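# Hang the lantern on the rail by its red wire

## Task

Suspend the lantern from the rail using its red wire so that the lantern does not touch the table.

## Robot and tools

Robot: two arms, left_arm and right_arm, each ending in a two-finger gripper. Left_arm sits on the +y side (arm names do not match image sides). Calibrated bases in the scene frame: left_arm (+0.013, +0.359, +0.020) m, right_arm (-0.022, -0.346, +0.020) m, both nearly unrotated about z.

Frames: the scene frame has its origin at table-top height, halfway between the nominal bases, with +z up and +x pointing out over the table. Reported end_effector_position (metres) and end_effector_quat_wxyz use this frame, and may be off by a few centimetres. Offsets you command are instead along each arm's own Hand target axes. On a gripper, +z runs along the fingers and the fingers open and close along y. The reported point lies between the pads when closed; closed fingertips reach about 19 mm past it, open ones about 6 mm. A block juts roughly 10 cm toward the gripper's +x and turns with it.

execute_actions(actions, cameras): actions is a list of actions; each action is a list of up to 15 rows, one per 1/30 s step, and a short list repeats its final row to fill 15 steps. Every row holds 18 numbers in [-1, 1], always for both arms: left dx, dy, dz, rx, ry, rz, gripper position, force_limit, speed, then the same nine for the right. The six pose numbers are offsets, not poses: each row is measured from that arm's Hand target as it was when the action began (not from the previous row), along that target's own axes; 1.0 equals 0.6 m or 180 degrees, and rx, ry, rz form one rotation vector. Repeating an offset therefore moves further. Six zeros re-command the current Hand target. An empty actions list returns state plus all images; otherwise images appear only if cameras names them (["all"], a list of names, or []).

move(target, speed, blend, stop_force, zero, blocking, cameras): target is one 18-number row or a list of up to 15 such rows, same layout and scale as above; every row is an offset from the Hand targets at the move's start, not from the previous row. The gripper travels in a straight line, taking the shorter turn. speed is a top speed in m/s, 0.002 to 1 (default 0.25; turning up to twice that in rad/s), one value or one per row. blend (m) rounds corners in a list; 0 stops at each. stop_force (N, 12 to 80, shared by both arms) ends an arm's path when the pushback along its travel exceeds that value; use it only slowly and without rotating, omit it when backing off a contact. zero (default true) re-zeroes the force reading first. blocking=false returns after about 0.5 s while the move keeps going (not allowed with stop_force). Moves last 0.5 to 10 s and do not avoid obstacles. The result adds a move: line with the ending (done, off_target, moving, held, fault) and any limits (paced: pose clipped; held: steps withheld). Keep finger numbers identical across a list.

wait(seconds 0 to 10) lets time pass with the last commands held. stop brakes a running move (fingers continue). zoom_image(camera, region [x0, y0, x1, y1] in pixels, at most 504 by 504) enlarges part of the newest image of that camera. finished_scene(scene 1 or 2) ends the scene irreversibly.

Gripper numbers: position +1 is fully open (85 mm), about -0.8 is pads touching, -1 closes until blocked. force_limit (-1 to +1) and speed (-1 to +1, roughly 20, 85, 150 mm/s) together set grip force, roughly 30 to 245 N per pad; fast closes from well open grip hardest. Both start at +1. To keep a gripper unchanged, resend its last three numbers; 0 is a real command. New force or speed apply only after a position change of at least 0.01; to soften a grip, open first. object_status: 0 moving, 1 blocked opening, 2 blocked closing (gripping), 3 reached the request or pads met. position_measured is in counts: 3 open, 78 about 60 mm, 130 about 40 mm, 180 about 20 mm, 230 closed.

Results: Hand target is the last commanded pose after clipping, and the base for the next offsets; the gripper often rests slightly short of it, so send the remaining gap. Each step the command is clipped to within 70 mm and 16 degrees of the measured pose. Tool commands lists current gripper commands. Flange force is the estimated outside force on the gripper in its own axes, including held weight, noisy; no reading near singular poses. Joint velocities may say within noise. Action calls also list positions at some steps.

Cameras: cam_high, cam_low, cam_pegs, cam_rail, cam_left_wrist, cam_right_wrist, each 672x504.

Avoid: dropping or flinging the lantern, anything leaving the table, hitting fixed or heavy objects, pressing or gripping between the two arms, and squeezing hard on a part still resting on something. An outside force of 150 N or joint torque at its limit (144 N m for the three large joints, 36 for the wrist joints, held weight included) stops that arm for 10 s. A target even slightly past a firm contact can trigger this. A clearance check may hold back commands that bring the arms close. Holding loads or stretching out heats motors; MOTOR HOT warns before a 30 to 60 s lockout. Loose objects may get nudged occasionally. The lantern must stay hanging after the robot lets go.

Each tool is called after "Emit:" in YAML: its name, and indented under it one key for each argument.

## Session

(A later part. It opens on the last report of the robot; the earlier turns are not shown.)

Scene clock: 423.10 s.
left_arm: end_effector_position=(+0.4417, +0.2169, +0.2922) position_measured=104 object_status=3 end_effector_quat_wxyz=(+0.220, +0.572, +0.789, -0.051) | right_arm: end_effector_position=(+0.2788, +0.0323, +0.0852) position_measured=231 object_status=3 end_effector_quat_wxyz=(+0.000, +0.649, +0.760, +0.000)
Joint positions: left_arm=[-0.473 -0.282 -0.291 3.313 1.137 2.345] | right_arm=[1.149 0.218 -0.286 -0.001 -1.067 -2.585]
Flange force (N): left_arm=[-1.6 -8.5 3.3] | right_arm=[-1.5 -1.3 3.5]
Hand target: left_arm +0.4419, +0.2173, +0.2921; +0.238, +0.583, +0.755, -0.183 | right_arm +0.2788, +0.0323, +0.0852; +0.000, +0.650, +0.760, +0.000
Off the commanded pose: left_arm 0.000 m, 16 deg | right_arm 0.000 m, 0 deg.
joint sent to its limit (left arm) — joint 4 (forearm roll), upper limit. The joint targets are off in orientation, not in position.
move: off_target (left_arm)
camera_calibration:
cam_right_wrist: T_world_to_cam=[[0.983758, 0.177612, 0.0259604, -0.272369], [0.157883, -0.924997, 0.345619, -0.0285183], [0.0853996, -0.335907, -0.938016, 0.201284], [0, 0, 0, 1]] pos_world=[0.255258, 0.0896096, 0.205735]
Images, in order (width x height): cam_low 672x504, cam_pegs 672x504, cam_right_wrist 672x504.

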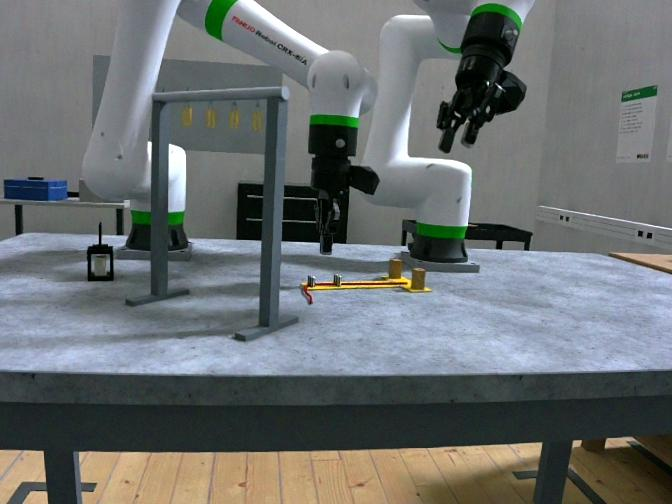

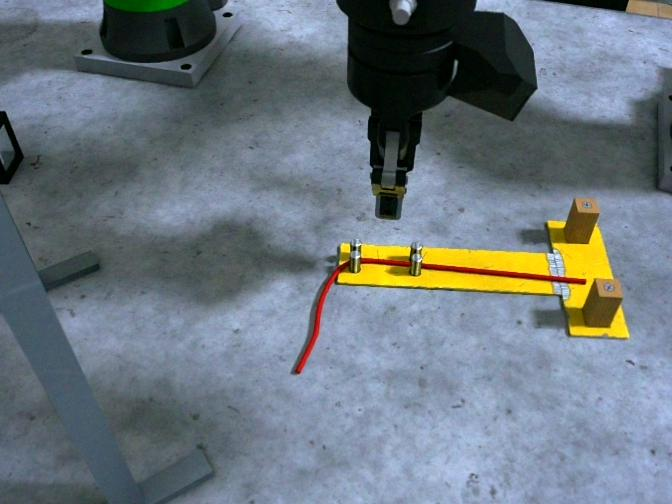

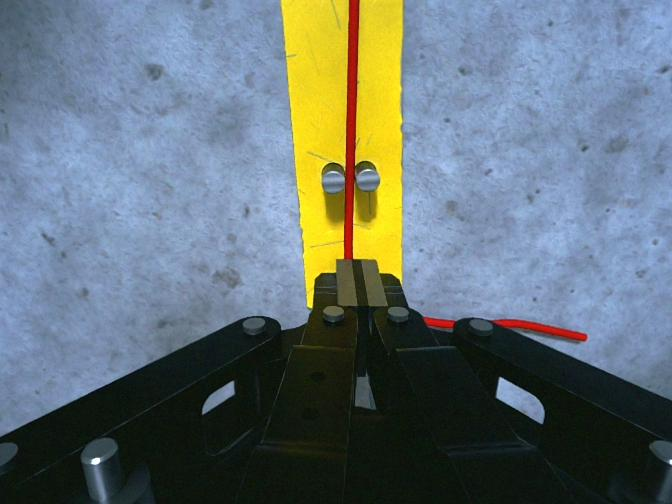

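Emit:
move:
  target:
    - [0,0,0,0,0,0,0.2,-0.5,-1,0,0,0,0,0,0,-0.62,0.5,-1]
    - [0,0,0,0,0,0,0.2,-0.5,-1,0,0,0.094,0,0,0,-0.62,0.5,-1]
  cameras: ["cam_right_wrist"]
  speed: 0.08

Emit:
move:
  target: [0,0,0,0,0,0,0.2,-0.5,-1,0,0,0.015,0,0,0,-0.62,0.5,-1]
  speed: 0.005
  stop_force: 12

Emit:
move:
  target: [0,0,0,0,0,0,0.2,-0.5,-1,0,0,0,0,0,0,-1,0.5,-1]
  cameras: ["cam_right_wrist","cam_pegs"]

Scene clock: 433.97 s.
left_arm: end_effector_position=(+0.4417, +0.2169, +0.2922) position_measured=104 object_status=3 end_effector_quat_wxyz=(+0.220, +0.572, +0.789, -0.051) | right_arm: end_effector_position=(+0.2788, +0.0323, +0.0289) position_measured=208 object_status=3 end_effector_quat_wxyz=(+0.000, +0.650, +0.760, +0.000)
Joint positions: left_arm=[-0.473 -0.282 -0.291 3.313 1.137 2.345] | right_arm=[1.149 0.296 -0.341 -0.001 -0.934 -2.585]
Flange force (N): left_arm=[-1.8 -9.4 3.5] | right_arm=[-1.0 -1.1 2.6]
Hand target: left_arm +0.4419, +0.2173, +0.2921; +0.238, +0.583, +0.755, -0.183 | right_arm +0.2788, +0.0323, +0.0288; +0.000, +0.650, +0.760, +0.000
Off the commanded pose: left_arm 0.000 m, 16 deg | right_arm 0.000 m, 0 deg.
joint sent to its limit (left arm) — joint 4 (forearm roll), upper limit. The joint targets are off in orientation, not in position.
move: off_target (left_arm)
camera_calibration:
cam_right_wrist: T_world_to_cam=[[0.983784, 0.177475, 0.0259252, -0.270894], [0.157775, -0.925054, 0.345517, -0.00897723], [0.085303, -0.335823, -0.938054, 0.148403], [0, 0, 0, 1]] pos_world=[0.255258, 0.0896099, 0.149335]
Images, in order (width x height): cam_right_wrist 672x504.

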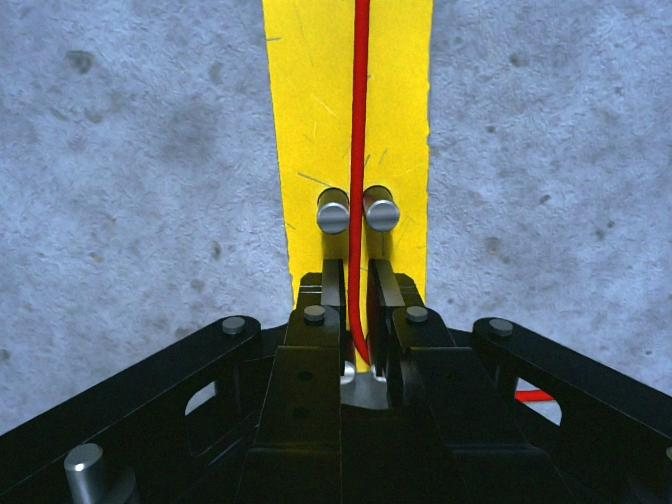

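Scene clock: 435.70 s.
left_arm: end_effector_position=(+0.4417, +0.2169, +0.2922) position_measured=104 object_status=3 end_effector_quat_wxyz=(+0.220, +0.572, +0.789, -0.051) | right_arm: end_effector_position=(+0.2789, +0.0323, +0.0232) position_measured=208 object_status=3 end_effector_quat_wxyz=(+0.000, +0.649, +0.760, +0.000)
Joint positions: left_arm=[-0.473 -0.282 -0.291 3.313 1.137 2.345] | right_arm=[1.149 0.305 -0.346 0 -0.92 -2.585]
Flange force (N): left_arm=[-1.6 -9.2 3.4] | right_arm=[-3.2 -4.8 -18.9]
Hand target: left_arm +0.4419, +0.2173, +0.2921; +0.238, +0.583, +0.755, -0.183 | right_arm +0.2789, +0.0323, +0.0232; +0.000, +0.649, +0.760, +0.000 (not the last commanded pose)
Off the commanded pose: left_arm 0.000 m, 16 deg | right_arm 0.003 m, 0 deg.
joint sent to its limit (left arm) — joint 4 (forearm roll), upper limit. The joint targets are off in orientation, not in position.
move: contact (right_arm), off_target (left_arm)

Scene clock: 436.57 s.
left_arm: end_effector_position=(+0.4417, +0.2169, +0.2922) position_measured=104 object_status=3 end_effector_quat_wxyz=(+0.220, +0.572, +0.789, -0.051) | right_arm: end_effector_position=(+0.2789, +0.0324, +0.0232) position_measured=226 object_status=0 end_effector_quat_wxyz=(+0.000, +0.649, +0.760, +0.000)
Joint positions: left_arm=[-0.473 -0.282 -0.291 3.313 1.137 2.345] | right_arm=[1.149 0.305 -0.346 0 -0.92 -2.585]
Flange force (N): left_arm=[-1.5 -7.8 3.2] | right_arm=[-2.6 -6.2 -20.3]
Hand target: left_arm +0.4419, +0.2173, +0.2921; +0.238, +0.583, +0.755, -0.183 | right_arm +0.2789, +0.0323, +0.0232; +0.000, +0.649, +0.760, +0.000
Off the commanded pose: left_arm 0.000 m, 16 deg | right_arm 0.000 m, 0 deg.
joint sent to its limit (left arm) — joint 4 (forearm roll), upper limit. The joint targets are off in orientation, not in position.
move: off_target (left_arm)
camera_calibration:
cam_right_wrist: T_world_to_cam=[[0.983733, 0.177704, 0.0262771, -0.270805], [0.157874, -0.925047, 0.34549, -0.00706495], [0.0857024, -0.335722, -0.938054, 0.143037], [0, 0, 0, 1]] pos_world=[0.255257, 0.0896082, 0.143733]
Images, in order (width x height): cam_pegs 672x504, cam_right_wrist 672x504.

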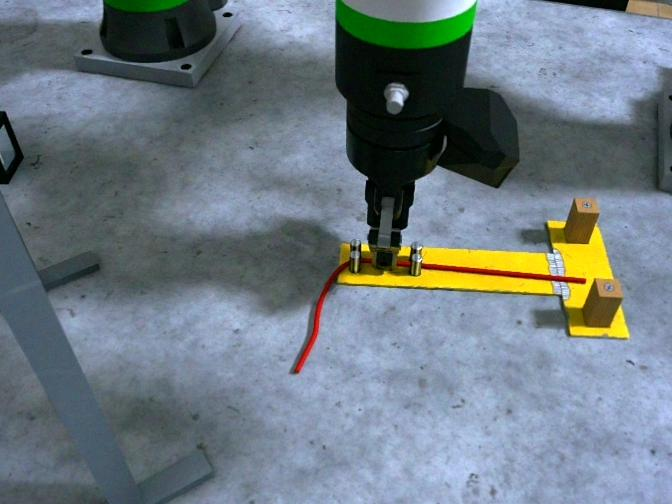

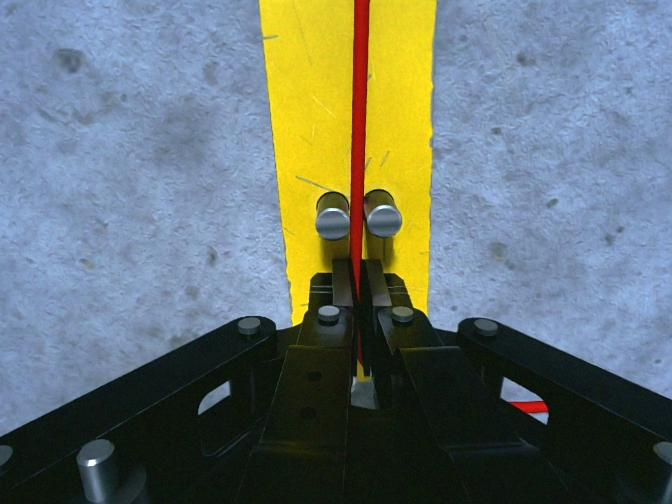

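Gripped 226. Lift.

Emit:
move:
  target: [0,0,0,0,0,0,0.2,-0.5,-1,0,0,-0.2,0,0,0,-1,0.5,-1]
  cameras: ["all"]
  speed: 0.04

Scene clock: 442.10 s.
left_arm: end_effector_position=(+0.4417, +0.2169, +0.2922) position_measured=104 object_status=3 end_effector_quat_wxyz=(+0.220, +0.572, +0.789, -0.051) | right_arm: end_effector_position=(+0.2789, +0.0323, +0.1432) position_measured=226 object_status=2 end_effector_quat_wxyz=(+0.000, +0.649, +0.760, +0.000)
Joint positions: left_arm=[-0.473 -0.282 -0.291 3.313 1.137 2.345] | right_arm=[1.149 0.156 -0.211 0 -1.204 -2.585]
Flange force (N): left_arm=[-2.1 -8.0 3.8] | right_arm=[-1.8 -2.3 3.4]
Hand target: left_arm +0.4419, +0.2173, +0.2921; +0.238, +0.583, +0.755, -0.183 | right_arm +0.2789, +0.0323, +0.1432; +0.000, +0.649, +0.760, +0.000
Off the commanded pose: left_arm 0.000 m, 16 deg | right_arm 0.000 m, 0 deg.
joint sent to its limit (left arm) — joint 4 (forearm roll), upper limit. The joint targets are off in orientation, not in position.
move: off_target (left_arm)
camera_calibration:
cam_left_wrist: T_world_to_cam=[[0.920472, 0.338655, 0.195049, -0.533476], [0.114274, -0.710509, 0.694347, -0.0842937], [0.373728, -0.616838, -0.692703, 0.29949], [0, 0, 0, 1]] pos_world=[0.388754, 0.30551, 0.370041]
cam_right_wrist: T_world_to_cam=[[0.98374, 0.177683, 0.0261619, -0.274024], [0.157886, -0.925018, 0.345562, -0.0485296], [0.0856007, -0.335813, -0.938031, 0.25553], [0, 0, 0, 1]] pos_world=[0.255357, 0.0896088, 0.263634]

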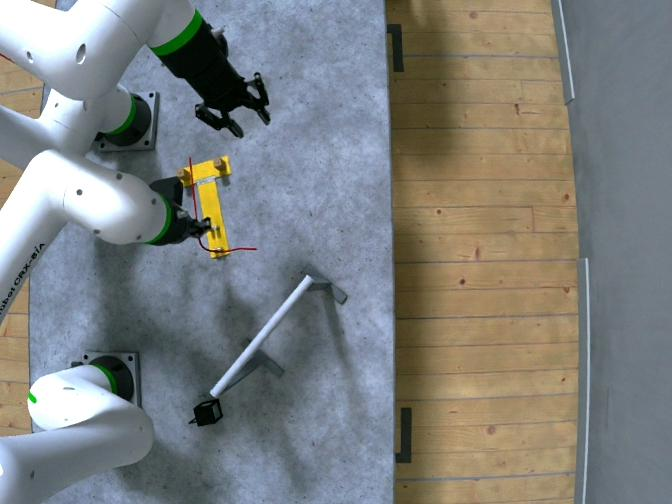

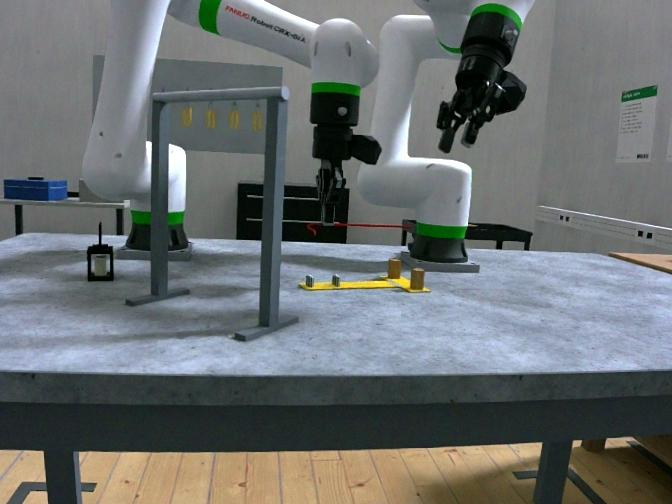

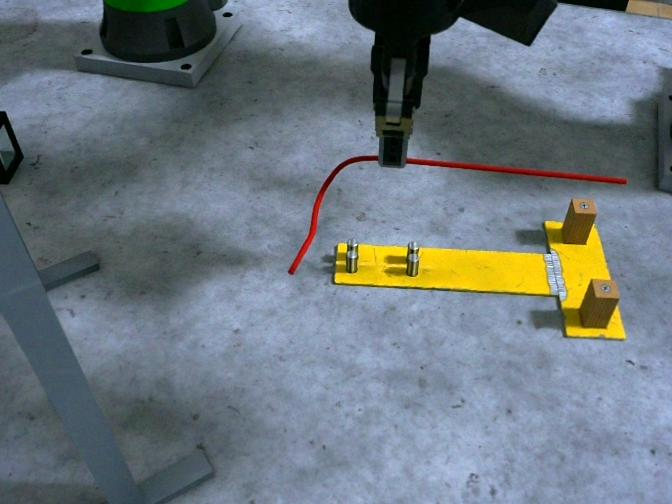

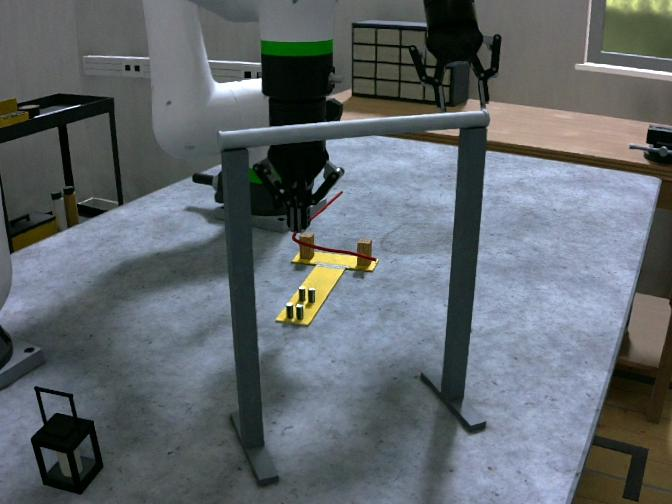

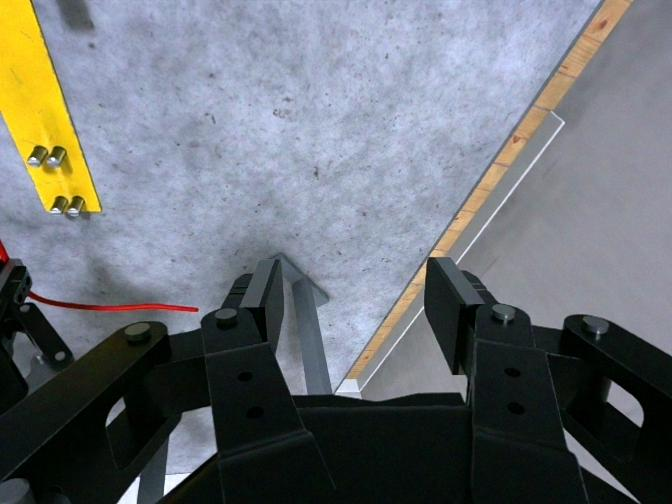

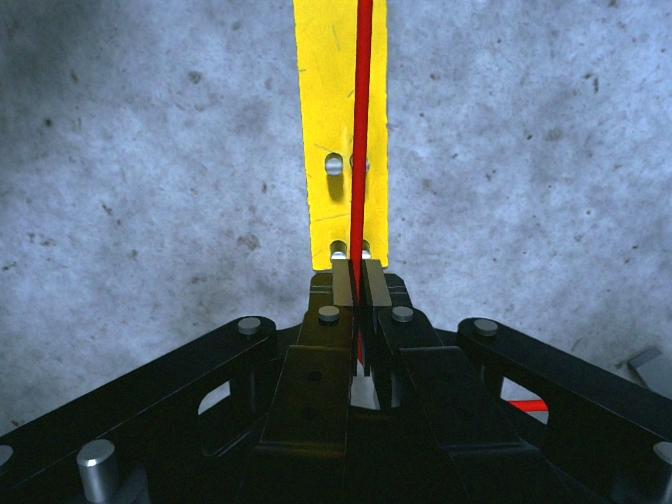

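Emit:
move:
  target: [-0.0605,-0.206,-0.3405,0.0753,-0.304,0.0388,0.2,-0.5,-1,0,0,-0.1,0,0,0,-1,0.5,-1]
  speed: 0.2

Emit:
move:
  target: [0,0,0,0,0,0,0.2,-0.5,-1,-0.1077,0.0183,-0.3617,-0.0389,0.4986,0.0389,-1,0.5,-1]
  speed: 0.2
  cameras: ["all"]

Scene clock: 488.53 s.
left_arm: end_effector_position=(+0.3078, +0.2717, +0.4784) position_measured=104 object_status=3 end_effector_quat_wxyz=(+0.551, +0.423, +0.584, -0.420) | right_arm: end_effector_position=(+0.2789, +0.0323, +0.2032) position_measured=226 object_status=2 end_effector_quat_wxyz=(+0.000, +0.649, +0.760, +0.000)
Joint positions: left_arm=[-1.996 -1.922 -0.803 2.359 1.281 3.478] | right_arm=[1.149 0.113 -0.114 0 -1.344 -2.585]
Flange force (N): left_arm=[-1.6 1.5 9.7] | right_arm=[-1.3 -1.6 3.8]
Flange force when the fault began (N): left_arm=[-255.0 -98.5 -46.4]
Hand target: left_arm +0.3078, +0.2717, +0.4784; +0.551, +0.423, +0.584, -0.420 (not the last commanded pose) | right_arm +0.2789, +0.0323, +0.2032; +0.000, +0.649, +0.760, +0.000
Tool commands: left_gripper/position=+0.2 left_gripper/force_limit=-0.498039 left_gripper/speed=-1.0 right_gripper/position=-1.0 right_gripper/force_limit=+0.5 right_gripper/speed=-1.0
Off the commanded pose: left_arm 0.008 m, 17 deg | right_arm 0.000 m, 0 deg.
FORCE FAULT: contact force on the left arm reached its limit, and that arm stopped. The contact can be on any part of that arm, not only on its tool. That arm's remaining commands of this call were not run. That arm is still stopped at the end of this call. That arm stays stopped for about 10 more seconds. Until then a move that you send moves the other arm only, and its call returns only when the move has ended. Once the stop has ended, the next robot result says so. If the stop ends while you think or write, that arm runs what you send next, counted from a new Hand target: where the arm stands when the stop ends. While its stop runs, that arm takes no new command, but its gripper still runs the gripper command that each later call begins with. Until it ends, the stop uses up actions while you think or wait. An arm that is not stopped still takes commands.
move: fault (left_arm); limits=paced

not run: an earlier result of this reply reported a stop or a fault. Calls in your next reply go to the robot.

Emit:
wait:
  seconds: 10
  cameras: ["cam_high","cam_low","cam_left_wrist"]

Scene clock: 503.77 s.
left_arm: end_effector_position=(+0.3078, +0.2717, +0.4784) position_measured=104 object_status=3 end_effector_quat_wxyz=(+0.551, +0.423, +0.584, -0.420) | right_arm: end_effector_position=(+0.2789, +0.0323, +0.2032) position_measured=226 object_status=2 end_effector_quat_wxyz=(+0.000, +0.649, +0.760, +0.000)
Joint positions: left_arm=[-1.996 -1.922 -0.803 2.359 1.281 3.478] | right_arm=[1.149 0.113 -0.114 0 -1.344 -2.585]
Flange force (N): left_arm=[-1.7 1.6 9.1] | right_arm=[-1.2 -1.7 3.8]
Hand target: left_arm +0.3078, +0.2717, +0.4784; +0.551, +0.423, +0.584, -0.420 (not the last commanded pose) | right_arm +0.2789, +0.0323, +0.2032; +0.000, +0.649, +0.760, +0.000
Tool commands: left_gripper/position=+0.2 left_gripper/force_limit=-0.498039 left_gripper/speed=-1.0 right_gripper/position=-1.0 right_gripper/force_limit=+0.5 right_gripper/speed=-1.0
Off the commanded pose: left_arm 0.008 m, 17 deg | right_arm 0.000 m, 0 deg.
FORCE FAULT, CONTINUED: the left arm's stop, for the force fault that an earlier result reported, is over. The rest of the stop counts as 20 of the actions that you can send in this scene. That arm's target is now where it stood when the stop ended, not its last command. That arm accepts commands again.
wait: 10.00 s; at rest from the start
camera_calibration:
cam_left_wrist: T_world_to_cam=[[0.950261, 0.31122, -0.0121371, -0.367708], [-0.0877353, 0.30487, 0.948344, -0.494576], [0.298844, -0.900109, 0.317011, 0.12919], [0, 0, 0, 1]] pos_world=[0.267419, 0.381504, 0.42361]
Images, in order (width x height): cam_high 672x504, cam_low 672x504, cam_left_wrist 672x504.

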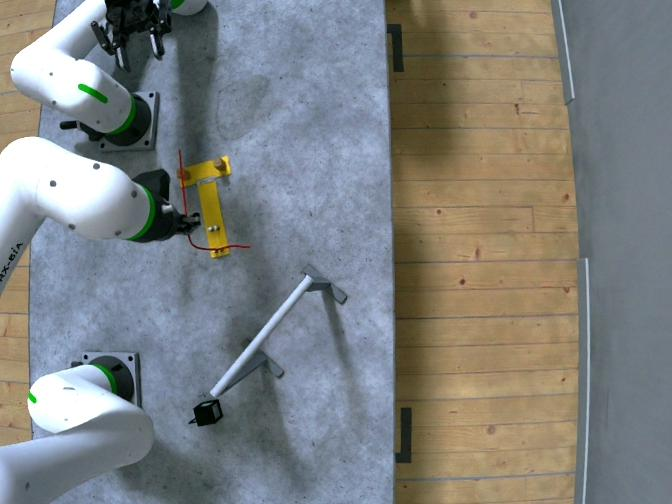

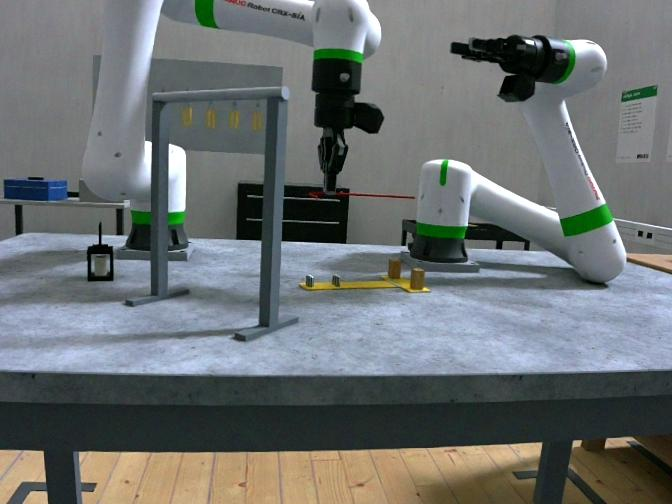

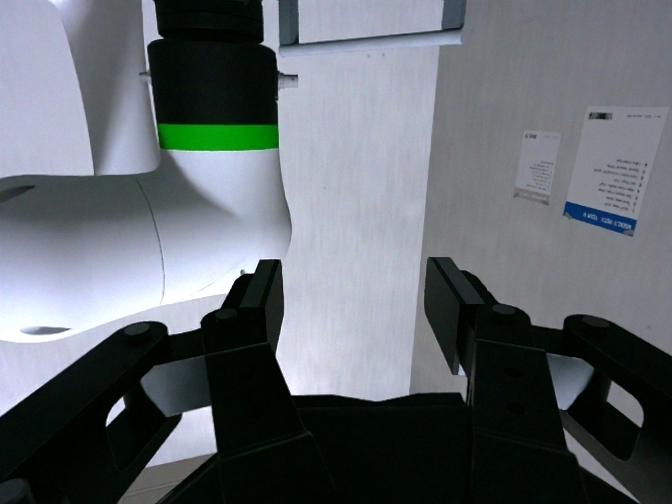

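Emit:
move:
  target: [0.1325,0.1907,0.1577,-0.0533,0.352,0.0433,0.2,-0.5,-1,0,0,0,0,0,0,-1,0.5,-1]
  speed: 0.12

Scene clock: 524.07 s.
left_arm: end_effector_position=(+0.4419, +0.2169, +0.3926) position_measured=104 object_status=3 end_effector_quat_wxyz=(+0.221, +0.571, +0.789, -0.051) | right_arm: end_effector_position=(+0.2789, +0.0323, +0.2032) position_measured=226 object_status=2 end_effector_quat_wxyz=(+0.000, +0.649, +0.760, +0.000)
Joint positions: left_arm=[-3.097 -1.506 -0.373 1.921 2.773 3.865] | right_arm=[1.149 0.113 -0.114 0 -1.344 -2.585]
Flange force (N): left_arm=[-4.0 -3.7 1.0] | right_arm=[-1.5 -2.1 4.1]
Hand target: left_arm +0.4419, +0.2168, +0.3926; +0.221, +0.571, +0.789, -0.051 | right_arm +0.2789, +0.0323, +0.2032; +0.000, +0.649, +0.760, +0.000
Off the commanded pose: left_arm 0.000 m, 0 deg | right_arm 0.000 m, 0 deg.
move: done

Emit:
move:
  target:
    - [0,0,0,0,0,0,0.2,-0.5,-1,0,0,-0.4167,0,0,0,-1,0.5,-1]
    - [0,0,0,0,0,0,0.2,-0.5,-1,-0.4,0,-0.4167,0,0,0,-1,0.5,-1]
    - [0,0,0,0,0,0,0.2,-0.5,-1,-0.938,-0.2815,-0.4167,0,0,0,-1,0.5,-1]
  blend: 0.05
  cameras: ["cam_low","cam_high","cam_rail"]

Scene clock: 546.73 s.
left_arm: end_effector_position=(+0.4419, +0.2168, +0.3926) position_measured=104 object_status=3 end_effector_quat_wxyz=(+0.221, +0.571, +0.789, -0.051) | right_arm: end_effector_position=(+0.2002, -0.5500, +0.4531) position_measured=226 object_status=2 end_effector_quat_wxyz=(+0.000, +0.649, +0.760, +0.000)
Joint positions: left_arm=[-3.097 -1.506 -0.373 1.921 2.773 3.865] | right_arm=[-0.322 -0.305 0.1 0 -1.976 -1.115]
Flange force (N): left_arm=[-3.9 -4.0 1.5] | right_arm=[1.2 -1.1 4.2]
Hand target: left_arm +0.4419, +0.2168, +0.3926; +0.221, +0.571, +0.789, -0.051 | right_arm +0.2002, -0.5500, +0.4531; +0.000, +0.649, +0.760, +0.000
Off the commanded pose: left_arm 0.000 m, 0 deg | right_arm 0.000 m, 0 deg.
move: done
Images, in order (width x height): cam_high 672x504, cam_low 672x504, cam_rail 672x504.

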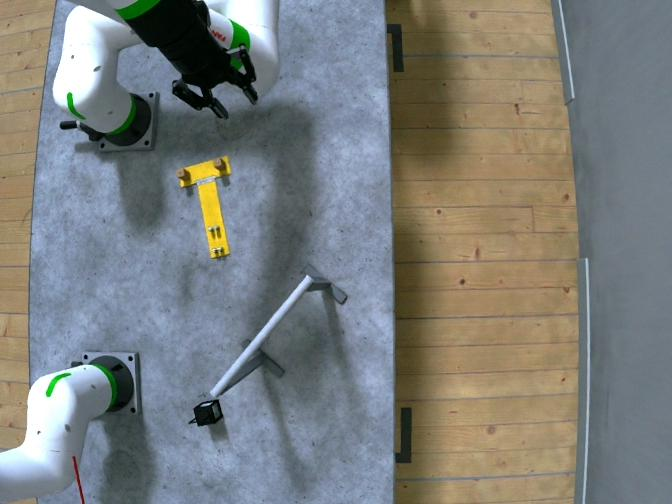

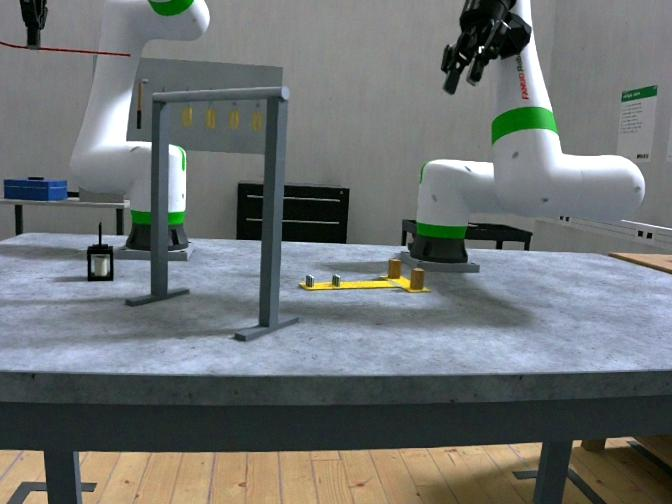

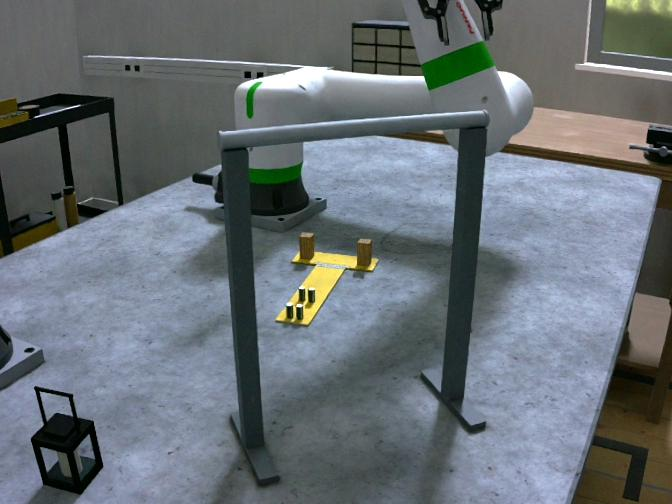

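Emit:
move:
  target: [0.0123,-0.3103,-0.4365,0,0,0,0.2,-0.5,-1,0,0,0,0,0,0,-1,0.5,-1]
  speed: 0.15

Scene clock: 561.60 s.
left_arm: end_effector_position=(+0.1938, +0.2464, +0.5926) position_measured=104 object_status=3 end_effector_quat_wxyz=(+0.168, +0.583, +0.792, -0.071) | right_arm: end_effector_position=(+0.2002, -0.5500, +0.4531) position_measured=226 object_status=2 end_effector_quat_wxyz=(+0.000, +0.649, +0.760, +0.000)
Joint positions: left_arm=[-1.818 -0.677 0.212 2.821 2.176 3.496] | right_arm=[-0.322 -0.305 0.1 0 -1.976 -1.115]
Flange force (N): left_arm=no reading | right_arm=[0.9 -0.4 4.6]
Hand target: left_arm +0.1921, +0.2469, +0.5925; +0.221, +0.571, +0.789, -0.051 | right_arm +0.2002, -0.5500, +0.4531; +0.000, +0.649, +0.760, +0.000
Off the commanded pose: left_arm 0.002 m, 7 deg | right_arm 0.000 m, 0 deg.
move: off_target (left_arm)

Emit:
move:
  target: [-0.468,-0.183,0.1777,0,0,0,0.2,-0.5,-1,0,0,0,0,0,0,-1,0.5,-1]
  speed: 0.15

Scene clock: 568.87 s.
left_arm: end_effector_position=(+0.1916, -0.0729, +0.5923) position_measured=104 object_status=3 end_effector_quat_wxyz=(+0.221, +0.571, +0.789, -0.051) | right_arm: end_effector_position=(+0.2002, -0.5500, +0.4531) position_measured=226 object_status=2 end_effector_quat_wxyz=(+0.000, +0.649, +0.760, +0.000)
Joint positions: left_arm=[-1.654 -0.073 0.468 2.804 1.778 3.44] | right_arm=[-0.322 -0.305 0.1 0 -1.976 -1.115]
Flange force (N): left_arm=[10.0 -5.7 3.5] | right_arm=[1.4 -0.7 4.8]
Hand target: left_arm +0.1916, -0.0729, +0.5922; +0.221, +0.571, +0.789, -0.051 | right_arm +0.2002, -0.5500, +0.4531; +0.000, +0.649, +0.760, +0.000
Off the commanded pose: left_arm 0.000 m, 0 deg | right_arm 0.000 m, 0 deg.
move: done

Emit:
move:
  target: [0.0877,0.46,0.104,0,0,0,0.2,-0.5,-1,0,0,0,0,0,0,-1,0.5,-1]
  speed: 0.2

Scene clock: 573.97 s.
left_arm: end_effector_position=(+0.4515, +0.0469, +0.5623) position_measured=104 object_status=3 end_effector_quat_wxyz=(+0.221, +0.571, +0.789, -0.051) | right_arm: end_effector_position=(+0.2002, -0.5500, +0.4531) position_measured=226 object_status=2 end_effector_quat_wxyz=(+0.000, +0.649, +0.760, +0.000)
Joint positions: left_arm=[-0.84 0.047 0.604 3.137 1.671 2.751] | right_arm=[-0.322 -0.305 0.1 0 -1.976 -1.115]
Flange force (N): left_arm=[6.0 -9.8 5.7] | right_arm=[1.6 -0.6 5.2]
Hand target: left_arm +0.4516, +0.0469, +0.5623; +0.221, +0.571, +0.789, -0.051 | right_arm +0.2002, -0.5500, +0.4531; +0.000, +0.649, +0.760, +0.000
Off the commanded pose: left_arm 0.000 m, 0 deg | right_arm 0.000 m, 0 deg.
move: done

Emit:
move:
  target: [0.153,0.0543,-0.0405,0.1316,-0.369,0.0163,0.2,-0.5,-1,0,0,0,0,0,0,-1,0.5,-1]
  speed: 0.15

Scene clock: 585.43 s.
left_arm: end_effector_position=(+0.4511, +0.1460, +0.5524) position_measured=104 object_status=3 end_effector_quat_wxyz=(+0.626, +0.291, +0.690, -0.220) | right_arm: end_effector_position=(+0.2002, -0.5500, +0.4531) position_measured=226 object_status=2 end_effector_quat_wxyz=(+0.000, +0.649, +0.760, +0.000)
Joint positions: left_arm=[-0.657 -0.689 -0.478 3.313 0.336 2.913] | right_arm=[-0.322 -0.305 0.1 0 -1.976 -1.115]
Flange force (N): left_arm=no reading | right_arm=[1.3 -1.1 5.1]
Hand target: left_arm +0.4517, +0.1468, +0.5524; +0.595, +0.369, +0.639, -0.320 | right_arm +0.2002, -0.5500, +0.4531; +0.000, +0.649, +0.760, +0.000
Off the commanded pose: left_arm 0.001 m, 48 deg; orientation clipped | right_arm 0.000 m, 0 deg.
joint sent to its limit (left arm) — joint 4 (forearm roll), upper limit. The joint targets are off in orientation, not in position.
move: off_target (left_arm); limits=paced

Emit:
move:
  target: [0,0,0,-0.117,-0.0925,0,0.2,-0.5,-1,0,0,0,0,0,0,-1,0.5,-1]
  speed: 0.15

Scene clock: 606.40 s.
left_arm: end_effector_position=(+0.4524, +0.1474, +0.5523) position_measured=104 object_status=3 end_effector_quat_wxyz=(+0.735, +0.220, +0.586, -0.261) | right_arm: end_effector_position=(+0.2002, -0.5500, +0.4531) position_measured=226 object_status=2 end_effector_quat_wxyz=(+0.000, +0.649, +0.760, +0.000)
Joint positions: left_arm=[-0.717 -0.711 -0.731 3.313 -0.241 2.95] | right_arm=[-0.322 -0.305 0.1 0 -1.976 -1.115]
Flange force (N): left_arm=no reading | right_arm=[2.0 -0.6 5.3]
Hand target: left_arm +0.4517, +0.1468, +0.5524; +0.738, +0.204, +0.594, -0.248 | right_arm +0.2002, -0.5500, +0.4531; +0.000, +0.649, +0.760, +0.000
Off the commanded pose: left_arm 0.001 m, 3 deg | right_arm 0.000 m, 0 deg.
joint sent to its limit (left arm) — joint 4 (forearm roll), upper limit. The joint targets are off in orientation, not in position.
move: off_target (left_arm)

Emit:
move:
  target: [0,0,0,0.29,0.062,-0.033,0.2,-0.5,-1,0,0,0,0,0,0,-1,0.5,-1]
  speed: 0.1
  cameras: ["cam_high","cam_low"]

Scene clock: 619.20 s.
left_arm: end_effector_position=(+0.4517, +0.1468, +0.5513) position_measured=104 object_status=3 end_effector_quat_wxyz=(+0.598, +0.525, +0.396, -0.458) | right_arm: end_effector_position=(+0.2002, -0.5500, +0.4531) position_measured=226 object_status=2 end_effector_quat_wxyz=(+0.000, +0.649, +0.760, +0.000)
Joint positions: left_arm=[0.241 0.037 -0.494 1.576 -1.832 3.927] | right_arm=[-0.322 -0.305 0.1 0 -1.976 -1.115]
Flange force (N): left_arm=[0.3 -6.5 5.8] | right_arm=[1.0 -0.7 4.7]
Hand target: left_arm +0.4517, +0.1468, +0.5524; +0.508, +0.502, +0.493, -0.497 | right_arm +0.2002, -0.5500, +0.4531; +0.000, +0.649, +0.760, +0.000
Off the commanded pose: left_arm 0.001 m, 17 deg; orientation clipped | right_arm 0.000 m, 0 deg.
joint sent to its limit (left arm) — joint 6 (wrist roll), upper limit. The joint targets are off in orientation, not in position.
move: off_target (left_arm); limits=paced
Images, in order (width x height): cam_high 672x504, cam_low 672x504.

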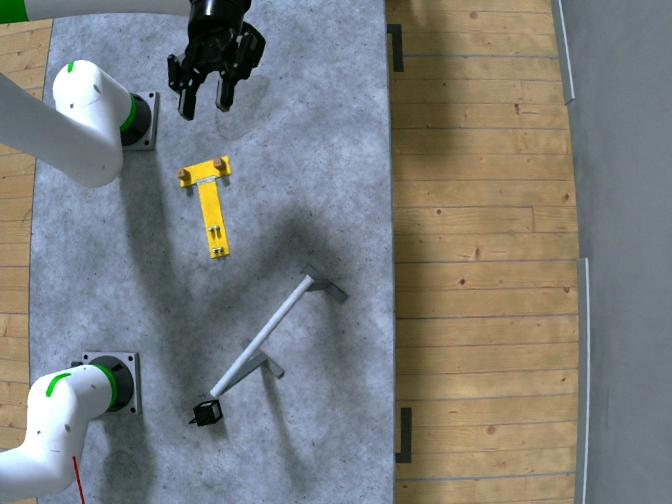

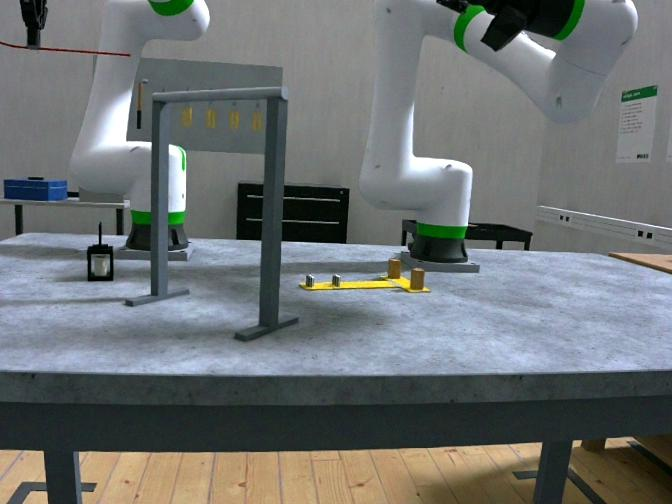

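Emit:
move:
  target:
    - [0,0,0,0,0,0.5,0.2,-0.5,-1,0.42,0.28,-0.12,-0.0195,0.2493,0.0195,-1,0.5,-1]
    - [0,0,0,0,0,1,0.2,-0.5,-1,0.8407,0.5547,-0.1617,-0.0389,0.4986,0.0389,-1,0.5,-1]
  speed: 0.22
  blend: 0.05
  cameras: ["all"]

Scene clock: 638.80 s.
left_arm: end_effector_position=(+0.4517, +0.1468, +0.5523) position_measured=104 object_status=3 end_effector_quat_wxyz=(+0.497, +0.493, -0.502, +0.508) | right_arm: end_effector_position=(+0.4501, +0.0002, +0.5502) position_measured=226 object_status=2 end_effector_quat_wxyz=(+0.500, -0.500, -0.500, -0.499)
Joint positions: left_arm=[0.279 0.012 -0.427 1.47 -1.803 1.101] | right_arm=[0.051 0.07 0.221 -1.559 -1.499 -1.723]
Flange force (N): left_arm=[-1.7 4.0 5.8] | right_arm=[-4.3 -2.8 -0.2]
Hand target: left_arm +0.4517, +0.1468, +0.5524; +0.497, +0.493, -0.502, +0.508 | right_arm +0.4501, +0.0002, +0.5501; +0.500, -0.500, -0.500, -0.499
Off the commanded pose: left_arm 0.000 m, 0 deg | right_arm 0.000 m, 0 deg.
move: done
camera_calibration:
cam_left_wrist: T_world_to_cam=[[-0.999326, 0.0199121, -0.0308371, 0.469058], [0.0358244, 0.345922, -0.937579, 0.465717], [-0.00800189, -0.938052, -0.346402, 0.461003], [0, 0, 0, 1]] pos_world=[0.455746, 0.262003, 0.610804]
cam_right_wrist: T_world_to_cam=[[0.999456, -0.0251337, 0.0213558, -0.451776], [0.0113306, -0.346445, -0.938002, 0.526114], [0.030974, 0.937733, -0.345972, 0.310489], [0, 0, 0, 1]] pos_world=[0.435952, -0.120241, 0.610564]

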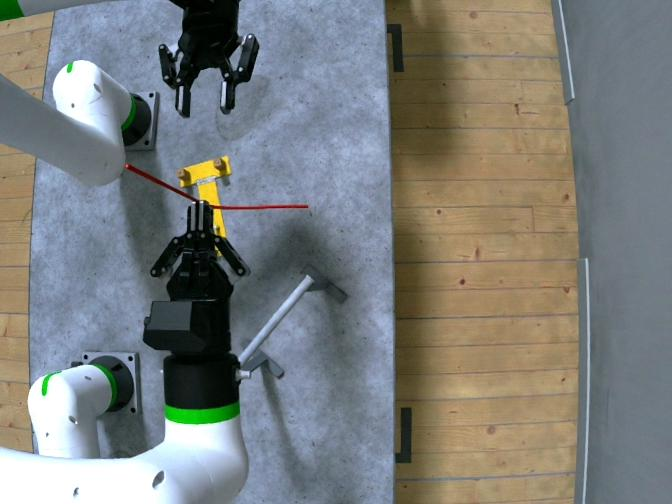

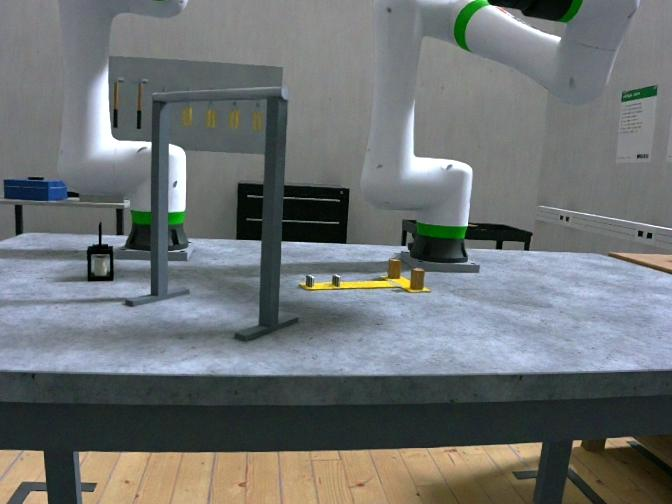

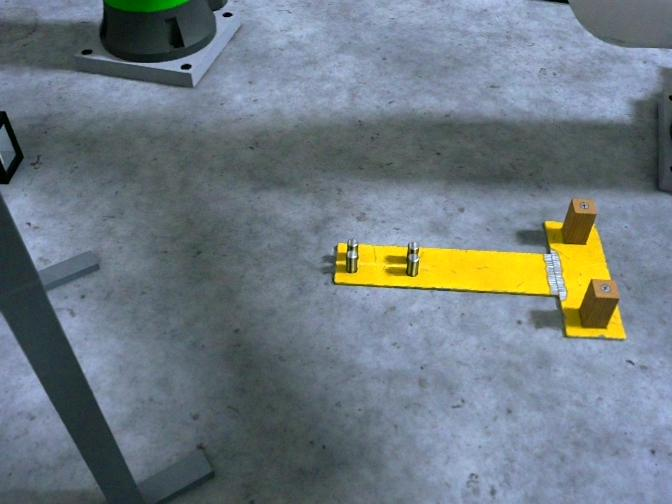

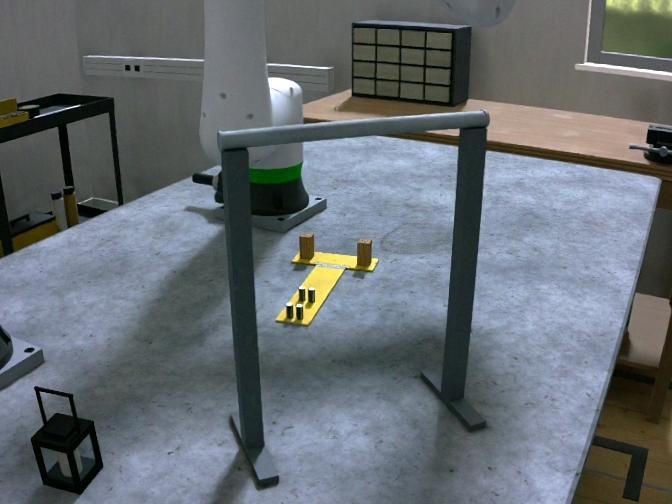

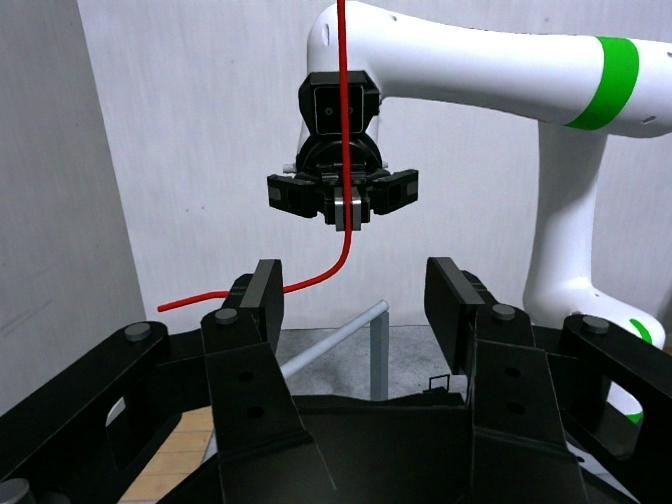

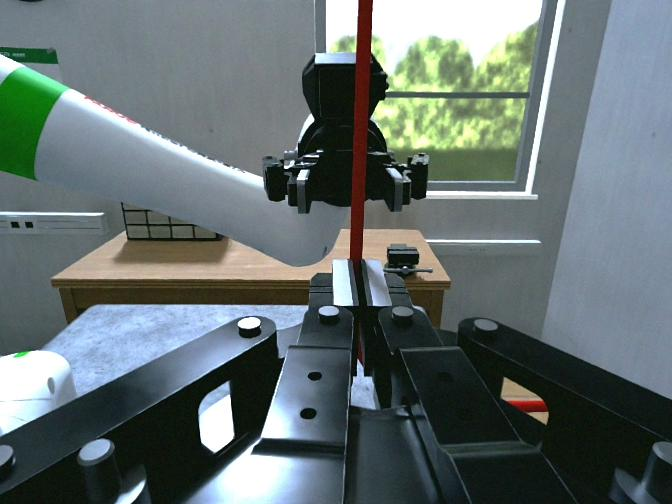

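Emit:
move:
  target:
    - [0.17,0,0,0,0,0,0.2,-0.5,-1,0,0,0,0,0,0,-1,0.5,-1]
    - [0.17,0,0.193,0,0,0,0.2,-0.5,-1,0,0,0,0,0,0,-1,0.5,-1]
  speed: 0.12
  cameras: ["cam_high","cam_left_wrist","cam_right_wrist"]

Scene clock: 662.53 s.
left_arm: end_effector_position=(+0.4499, +0.0320, +0.6555) position_measured=104 object_status=3 end_effector_quat_wxyz=(+0.497, +0.493, -0.502, +0.508) | right_arm: end_effector_position=(+0.4501, +0.0002, +0.5501) position_measured=226 object_status=2 end_effector_quat_wxyz=(+0.500, -0.500, -0.500, -0.499)
Joint positions: left_arm=[-0.014 -0.028 -0.237 1.589 -1.533 1.34] | right_arm=[0.051 0.07 0.221 -1.559 -1.499 -1.723]
Flange force (N): left_arm=[-3.3 4.8 2.9] | right_arm=[-3.9 -2.1 0.3]
Hand target: left_arm +0.4499, +0.0320, +0.6554; +0.497, +0.493, -0.502, +0.508 | right_arm +0.4501, +0.0002, +0.5501; +0.500, -0.500, -0.500, -0.499
Off the commanded pose: left_arm 0.000 m, 0 deg | right_arm 0.000 m, 0 deg.
move: done
camera_calibration:
cam_left_wrist: T_world_to_cam=[[-0.999326, 0.0199024, -0.0308437, 0.472733], [0.0358247, 0.345625, -0.937688, 0.602373], [-0.0080019, -0.938161, -0.346106, 0.388853], [0, 0, 0, 1]] pos_world=[0.453946, 0.147203, 0.714003]
cam_right_wrist: T_world_to_cam=[[0.999456, -0.0251341, 0.0213546, -0.451775], [0.0113292, -0.346445, -0.938002, 0.526115], [0.030974, 0.937733, -0.345972, 0.310489], [0, 0, 0, 1]] pos_world=[0.435952, -0.120241, 0.610564]
Images, in order (width x height): cam_high 672x504, cam_left_wrist 672x504, cam_right_wrist 672x504.

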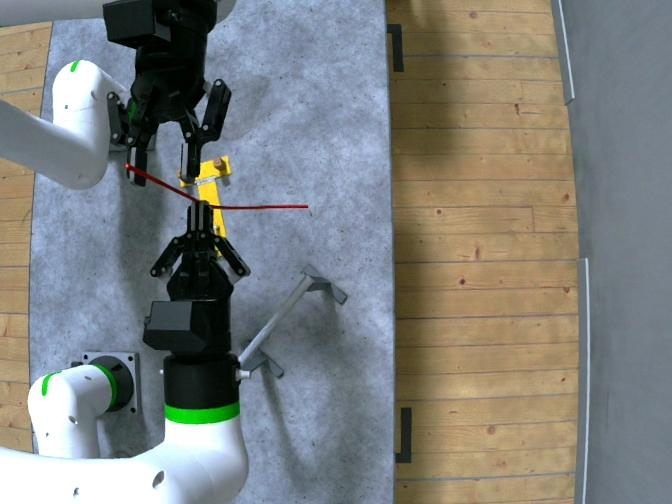

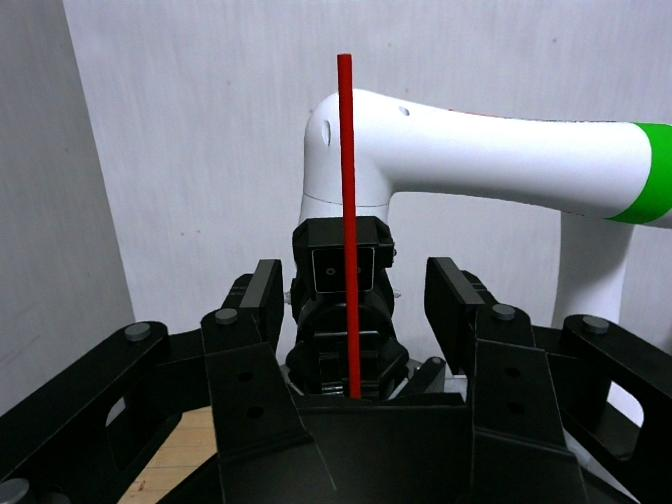

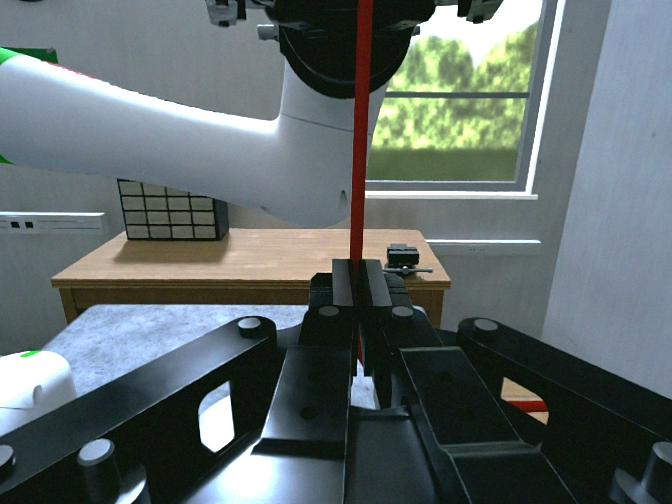

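Emit:
move:
  target:
    - [0,0,0.009,0,0,0,0.2,-0.5,-1,0,0,0,0,0,0,-1,0.5,-1]
    - [0,0,0.009,0,0,0,-1,0.5,-1,0,0,0,0,0,0,-1,0.5,-1]
  speed: 0.05
  cameras: ["cam_high","cam_left_wrist","cam_right_wrist"]

Scene clock: 669.80 s.
left_arm: end_effector_position=(+0.4499, +0.0266, +0.6555) position_measured=225 object_status=0 end_effector_quat_wxyz=(+0.497, +0.493, -0.502, +0.508) | right_arm: end_effector_position=(+0.4501, +0.0002, +0.5501) position_measured=226 object_status=2 end_effector_quat_wxyz=(+0.500, -0.500, -0.500, -0.499)
Joint positions: left_arm=[-0.027 -0.027 -0.237 1.591 -1.52 1.34] | right_arm=[0.051 0.07 0.221 -1.559 -1.499 -1.723]
Flange force (N): left_arm=[-3.6 5.5 3.4] | right_arm=[-4.0 -1.4 0.0]
Hand target: left_arm +0.4499, +0.0266, +0.6555; +0.497, +0.493, -0.502, +0.508 | right_arm +0.4501, +0.0002, +0.5501; +0.500, -0.500, -0.500, -0.499
Off the commanded pose: left_arm 0.000 m, 0 deg | right_arm 0.000 m, 0 deg.
move: done
camera_calibration:
cam_left_wrist: T_world_to_cam=[[-0.999326, 0.0199024, -0.0308437, 0.472843], [0.0358247, 0.345625, -0.937688, 0.604274], [-0.0080019, -0.938161, -0.346106, 0.383693], [0, 0, 0, 1]] pos_world=[0.453946, 0.141703, 0.714003]
cam_right_wrist: T_world_to_cam=[[0.999456, -0.0251341, 0.0213546, -0.451775], [0.0113292, -0.346445, -0.938002, 0.526115], [0.030974, 0.937733, -0.345972, 0.310489], [0, 0, 0, 1]] pos_world=[0.435952, -0.120241, 0.610564]
Images, in order (width x height): cam_high 672x504, cam_left_wrist 672x504, cam_right_wrist 672x504.

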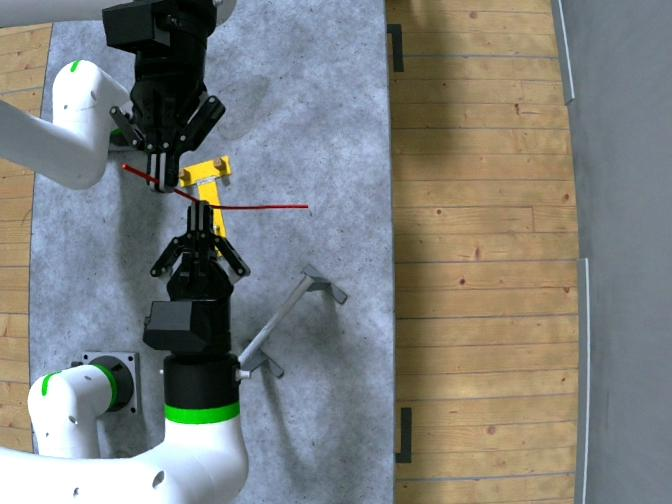

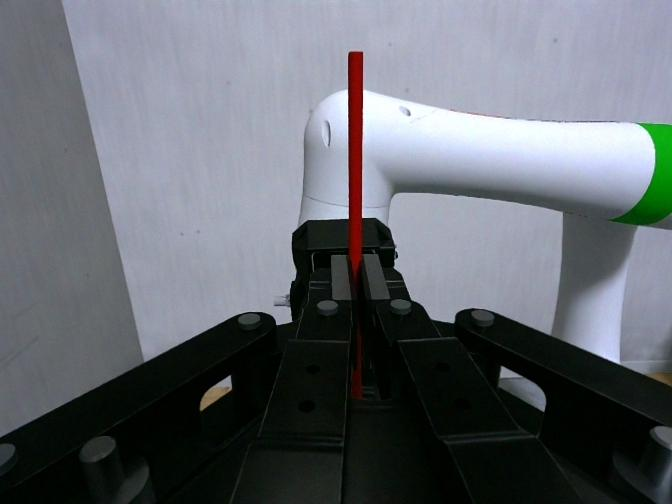

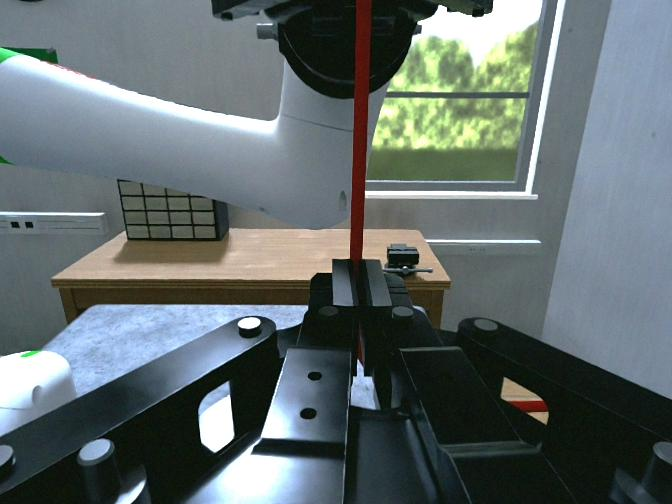

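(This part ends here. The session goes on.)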